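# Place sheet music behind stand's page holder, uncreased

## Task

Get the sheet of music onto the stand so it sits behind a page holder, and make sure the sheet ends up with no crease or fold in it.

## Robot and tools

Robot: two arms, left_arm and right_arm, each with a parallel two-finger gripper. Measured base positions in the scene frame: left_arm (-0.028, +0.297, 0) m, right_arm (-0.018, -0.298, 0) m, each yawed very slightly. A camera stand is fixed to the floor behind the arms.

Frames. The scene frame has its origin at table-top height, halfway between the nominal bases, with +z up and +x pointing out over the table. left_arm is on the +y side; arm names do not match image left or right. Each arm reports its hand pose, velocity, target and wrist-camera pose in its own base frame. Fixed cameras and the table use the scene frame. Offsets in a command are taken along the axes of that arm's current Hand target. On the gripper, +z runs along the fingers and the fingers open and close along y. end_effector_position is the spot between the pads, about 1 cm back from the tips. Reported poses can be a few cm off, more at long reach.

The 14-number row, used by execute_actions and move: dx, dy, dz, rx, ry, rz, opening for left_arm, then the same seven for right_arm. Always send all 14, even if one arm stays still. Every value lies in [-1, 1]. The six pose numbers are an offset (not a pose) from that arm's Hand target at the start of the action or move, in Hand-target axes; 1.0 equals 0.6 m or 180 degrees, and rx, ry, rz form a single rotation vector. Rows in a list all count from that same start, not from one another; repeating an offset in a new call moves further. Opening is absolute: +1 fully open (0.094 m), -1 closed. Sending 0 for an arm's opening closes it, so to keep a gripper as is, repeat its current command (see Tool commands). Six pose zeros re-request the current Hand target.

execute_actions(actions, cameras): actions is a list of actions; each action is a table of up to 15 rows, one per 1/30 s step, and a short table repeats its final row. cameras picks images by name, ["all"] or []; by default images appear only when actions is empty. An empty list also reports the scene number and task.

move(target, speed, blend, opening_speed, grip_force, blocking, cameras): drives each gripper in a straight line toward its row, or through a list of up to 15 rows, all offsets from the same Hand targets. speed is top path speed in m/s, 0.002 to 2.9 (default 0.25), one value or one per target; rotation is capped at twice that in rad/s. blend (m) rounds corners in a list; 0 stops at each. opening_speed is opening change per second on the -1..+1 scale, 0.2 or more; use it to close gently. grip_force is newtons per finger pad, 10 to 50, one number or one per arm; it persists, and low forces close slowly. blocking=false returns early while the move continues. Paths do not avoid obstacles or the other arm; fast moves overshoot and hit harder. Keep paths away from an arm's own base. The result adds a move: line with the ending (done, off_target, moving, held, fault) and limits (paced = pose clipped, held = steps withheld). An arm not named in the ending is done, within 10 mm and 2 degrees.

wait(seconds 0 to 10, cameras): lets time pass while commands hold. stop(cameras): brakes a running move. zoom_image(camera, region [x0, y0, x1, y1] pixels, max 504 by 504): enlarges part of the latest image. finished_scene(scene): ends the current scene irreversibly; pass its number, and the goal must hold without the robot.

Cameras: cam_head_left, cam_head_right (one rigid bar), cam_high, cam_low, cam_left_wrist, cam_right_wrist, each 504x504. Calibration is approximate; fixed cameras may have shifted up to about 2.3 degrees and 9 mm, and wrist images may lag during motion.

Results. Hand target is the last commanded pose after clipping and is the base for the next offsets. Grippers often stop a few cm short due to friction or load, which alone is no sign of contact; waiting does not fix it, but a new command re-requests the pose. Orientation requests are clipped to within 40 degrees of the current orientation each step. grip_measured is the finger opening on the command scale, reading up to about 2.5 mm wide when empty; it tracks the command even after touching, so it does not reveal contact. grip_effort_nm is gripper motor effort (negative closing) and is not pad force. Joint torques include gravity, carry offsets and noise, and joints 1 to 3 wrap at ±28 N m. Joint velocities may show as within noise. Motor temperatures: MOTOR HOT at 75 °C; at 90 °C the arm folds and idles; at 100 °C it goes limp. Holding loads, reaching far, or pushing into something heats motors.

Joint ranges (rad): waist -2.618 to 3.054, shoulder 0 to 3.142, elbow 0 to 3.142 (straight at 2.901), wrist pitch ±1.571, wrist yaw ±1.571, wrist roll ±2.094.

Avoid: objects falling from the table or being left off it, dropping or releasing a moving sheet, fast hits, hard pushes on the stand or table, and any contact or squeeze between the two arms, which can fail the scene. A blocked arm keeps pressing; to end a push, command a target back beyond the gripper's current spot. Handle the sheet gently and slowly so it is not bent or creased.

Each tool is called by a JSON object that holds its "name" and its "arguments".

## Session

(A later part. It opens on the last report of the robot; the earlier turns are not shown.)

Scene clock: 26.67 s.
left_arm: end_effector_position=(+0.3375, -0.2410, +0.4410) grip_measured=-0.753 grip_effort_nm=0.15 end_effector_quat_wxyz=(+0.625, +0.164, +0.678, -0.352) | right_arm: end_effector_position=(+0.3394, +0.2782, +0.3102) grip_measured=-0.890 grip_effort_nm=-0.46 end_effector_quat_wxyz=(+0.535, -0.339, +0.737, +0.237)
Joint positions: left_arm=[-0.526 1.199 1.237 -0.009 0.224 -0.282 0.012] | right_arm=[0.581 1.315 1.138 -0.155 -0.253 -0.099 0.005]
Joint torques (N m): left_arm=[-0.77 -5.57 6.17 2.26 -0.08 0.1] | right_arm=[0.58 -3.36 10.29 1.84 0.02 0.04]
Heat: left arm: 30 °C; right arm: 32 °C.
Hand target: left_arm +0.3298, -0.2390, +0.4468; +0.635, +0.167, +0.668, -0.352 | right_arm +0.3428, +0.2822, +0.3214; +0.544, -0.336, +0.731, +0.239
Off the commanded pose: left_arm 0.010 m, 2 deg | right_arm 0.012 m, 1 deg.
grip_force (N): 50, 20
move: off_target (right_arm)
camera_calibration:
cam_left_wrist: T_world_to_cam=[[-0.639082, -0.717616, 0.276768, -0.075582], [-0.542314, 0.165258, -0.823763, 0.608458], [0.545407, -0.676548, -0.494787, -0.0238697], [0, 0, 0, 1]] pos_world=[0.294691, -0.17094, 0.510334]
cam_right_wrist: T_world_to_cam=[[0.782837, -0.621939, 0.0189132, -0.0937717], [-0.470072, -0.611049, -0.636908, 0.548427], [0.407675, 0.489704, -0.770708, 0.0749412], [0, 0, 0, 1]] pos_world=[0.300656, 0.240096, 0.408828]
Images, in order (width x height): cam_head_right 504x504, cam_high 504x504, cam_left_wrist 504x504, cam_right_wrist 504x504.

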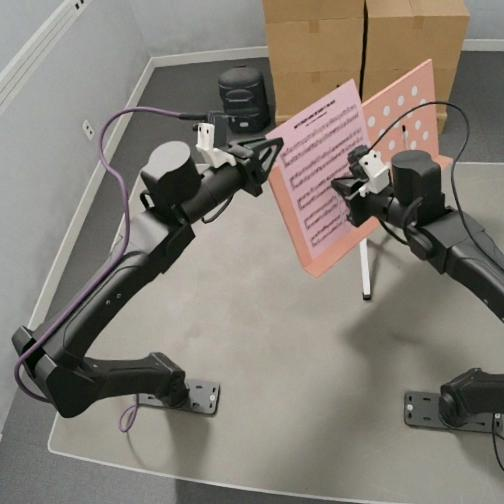

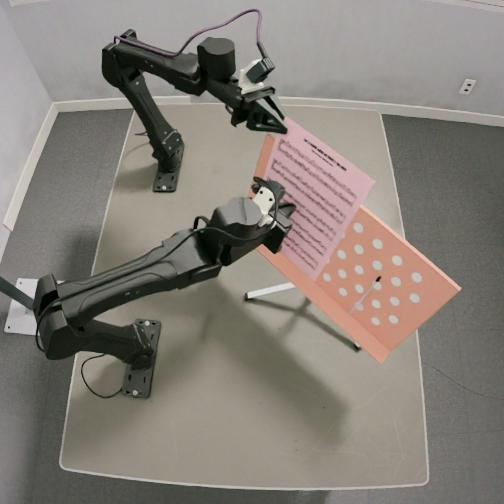

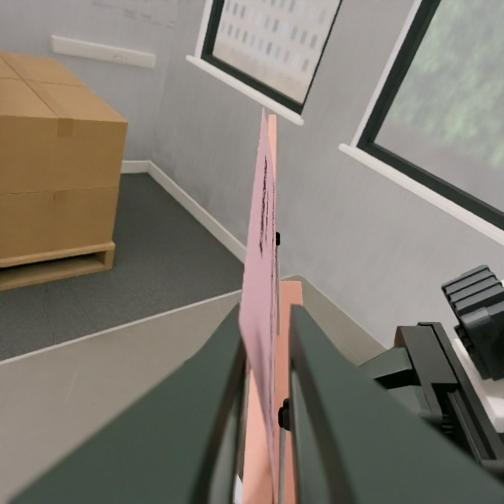

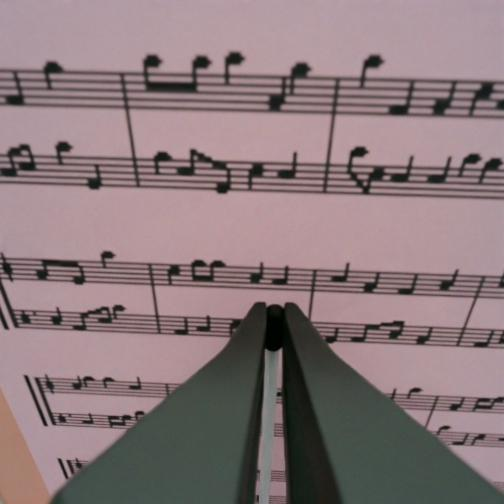

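{"name": "move", "arguments": {"target": [0, 0, 0, 0, 0, 0, -0.6, 0, 0, 0, 0, 0, 0, -0.5], "opening_speed": 0.25, "cameras": ["cam_right_wrist", "cam_left_wrist"]}}

Scene clock: 29.00 s.
left_arm: end_effector_position=(+0.3375, -0.2410, +0.4410) grip_measured=-0.603 grip_effort_nm=0.16 end_effector_quat_wxyz=(+0.625, +0.164, +0.678, -0.352) | right_arm: end_effector_position=(+0.3400, +0.2783, +0.3091) grip_measured=-0.502 grip_effort_nm=0.11 end_effector_quat_wxyz=(+0.534, -0.338, +0.738, +0.237)
Joint positions: left_arm=[-0.526 1.199 1.237 -0.009 0.224 -0.282 0.019] | right_arm=[0.581 1.317 1.138 -0.155 -0.251 -0.099 0.023]
Joint torques (N m): left_arm=[-0.72 -5.6 6.13 2.28 -0.08 0.09] | right_arm=[0.59 -3.62 10.29 1.84 0 0.03]
Heat: left arm: 30 °C; right arm: 32 °C.
Hand target: left_arm +0.3298, -0.2390, +0.4468; +0.634, +0.167, +0.668, -0.352 | right_arm +0.3428, +0.2822, +0.3215; +0.544, -0.336, +0.731, +0.239
Off the commanded pose: left_arm 0.010 m, 2 deg | right_arm 0.013 m, 1 deg.
grip_force (N): 50, 20
move: off_target (right_arm)
camera_calibration:
cam_left_wrist: T_world_to_cam=[[-0.639082, -0.717616, 0.276768, -0.075582], [-0.542314, 0.165258, -0.823763, 0.608458], [0.545407, -0.676548, -0.494787, -0.0238697], [0, 0, 0, 1]] pos_world=[0.294691, -0.17094, 0.510334]
cam_right_wrist: T_world_to_cam=[[0.781987, -0.623016, 0.0186667, -0.093499], [-0.471959, -0.611416, -0.635158, 0.548312], [0.407127, 0.487875, -0.772156, 0.075012], [0, 0, 0, 1]] pos_world=[0.301356, 0.240399, 0.407931]
Images, in order (width x height): cam_left_wrist 504x504, cam_right_wrist 504x504.

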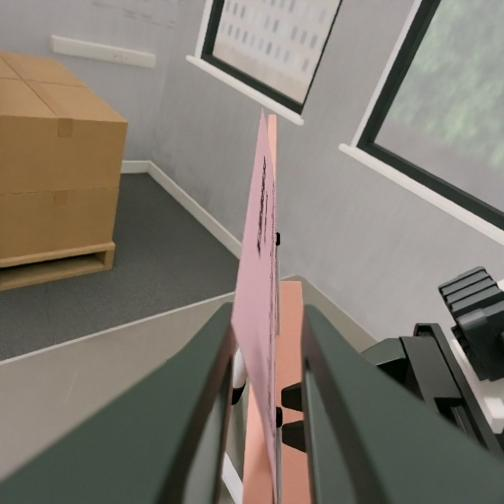

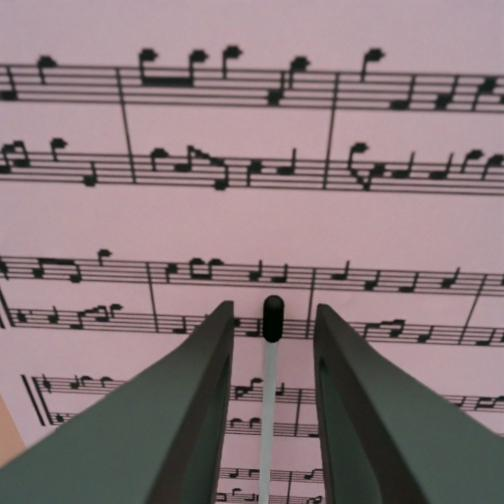

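{"name": "move", "arguments": {"target": [[0, 0, -0.1, 0, 0, 0, -0.6, 0, 0, 0, 0, 0, 0, -0.5], [-0.05, 0, -0.22, 0, 0, 0, -0.6, 0, 0, -0.17, 0, 0, 0, -0.5]], "speed": [0.08, 0.13], "blend": 0.015, "cameras": ["all"]}}

{"name": "zoom_image", "arguments": {"camera": "cam_left_wrist", "region": [235, 90, 335, 330]}}

{"name": "zoom_image", "arguments": {"camera": "cam_head_right", "region": [240, 70, 390, 290]}}

Scene clock: 31.60 s.
left_arm: end_effector_position=(+0.2446, -0.1447, +0.4558) grip_measured=-0.603 grip_effort_nm=0.15 end_effector_quat_wxyz=(+0.626, +0.166, +0.676, -0.351) | right_arm: end_effector_position=(+0.2806, +0.2110, +0.3498) grip_measured=-0.502 grip_effort_nm=0.10 end_effector_quat_wxyz=(+0.541, -0.334, +0.734, +0.239)
Joint positions: left_arm=[-0.197 0.796 1.147 -0.317 0.555 -0.289 0.019] | right_arm=[0.456 1.015 1.113 -0.424 -0.367 -0.132 0.023]
Joint torques (N m): left_arm=[0.65 -0.83 9.61 1.9 0.02 -0.06] | right_arm=[-0.46 -2.66 6.78 1.74 -0.17 -0.09]
Heat: left arm: 30 °C; right arm: 32 °C.
Hand target: left_arm +0.2378, -0.1422, +0.4687; +0.634, +0.167, +0.668, -0.352 | right_arm +0.2781, +0.2093, +0.3512; +0.544, -0.336, +0.731, +0.240
Off the commanded pose: left_arm 0.015 m, 1 deg | right_arm 0.003 m, 1 deg.
grip_force (N): 50, 20
move: off_target (left_arm)
camera_calibration:
cam_left_wrist: T_world_to_cam=[[-0.64185, -0.717198, 0.271397, -0.0667], [-0.537899, 0.168846, -0.825927, 0.554699], [0.546529, -0.676105, -0.494154, 0.0987396], [0, 0, 0, 1]] pos_world=[0.201597, -0.0747377, 0.525036]
cam_right_wrist: T_world_to_cam=[[0.778562, -0.627312, 0.0178938, -0.0875979], [-0.467851, -0.599186, -0.649686, 0.506318], [0.418278, 0.497449, -0.759992, 0.154069], [0, 0, 0, 1]] pos_world=[0.240638, 0.171785, 0.447606]

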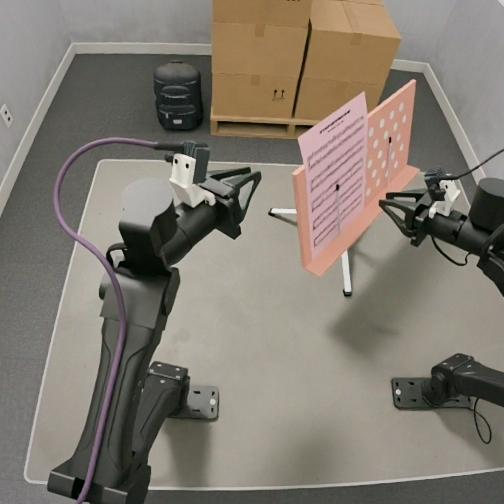

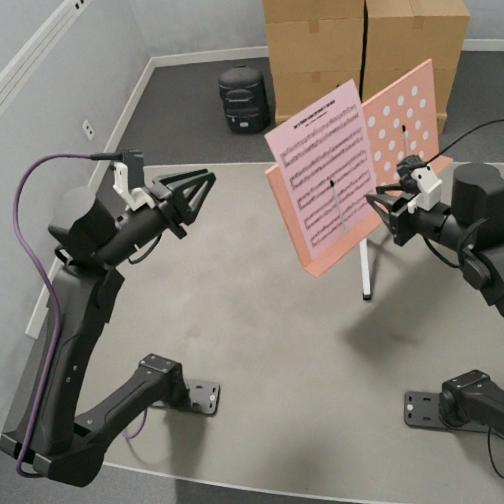

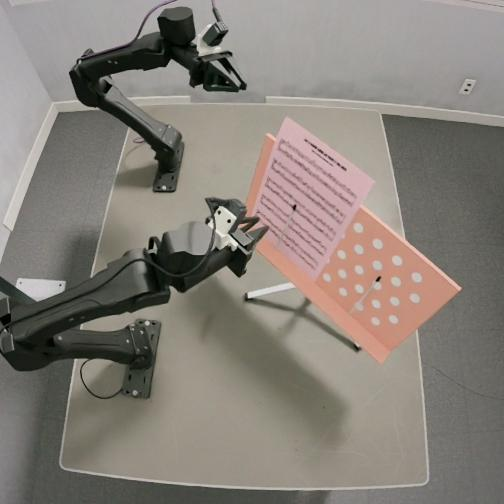

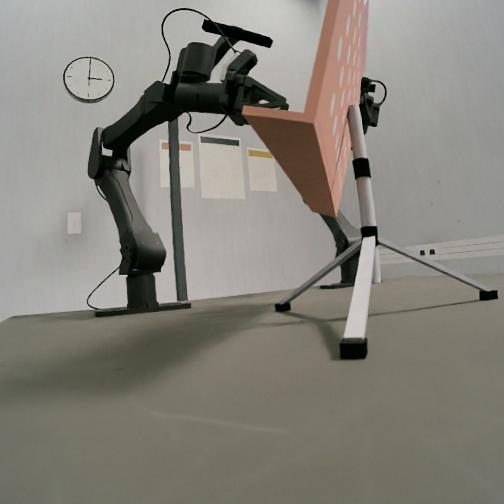

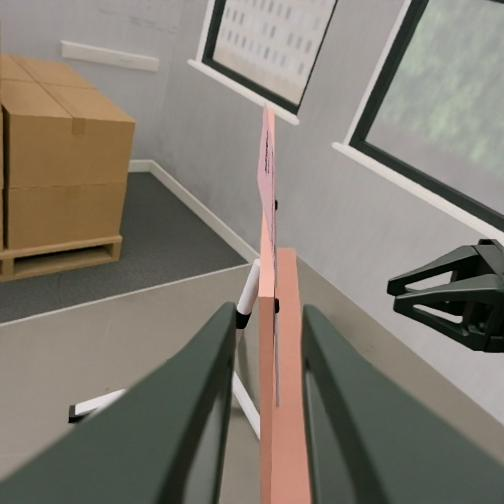

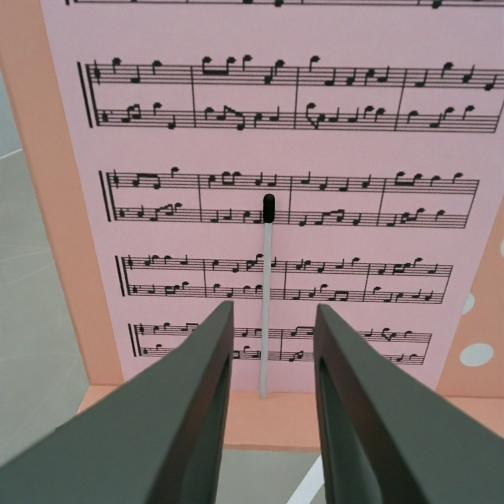

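Scaled by 2.100.

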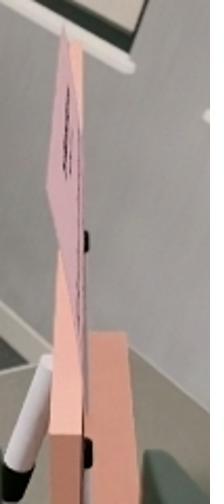

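Scaled by 2.291.

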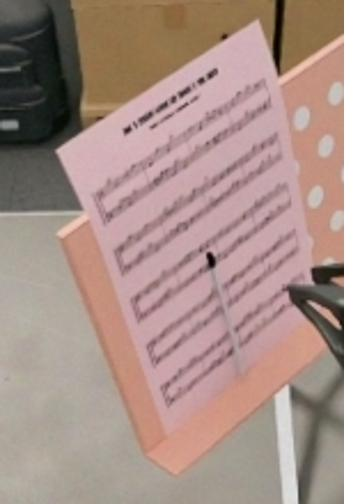

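{"name": "finished_scene", "arguments": {"scene": 2}}

The scene is finished: the task was done.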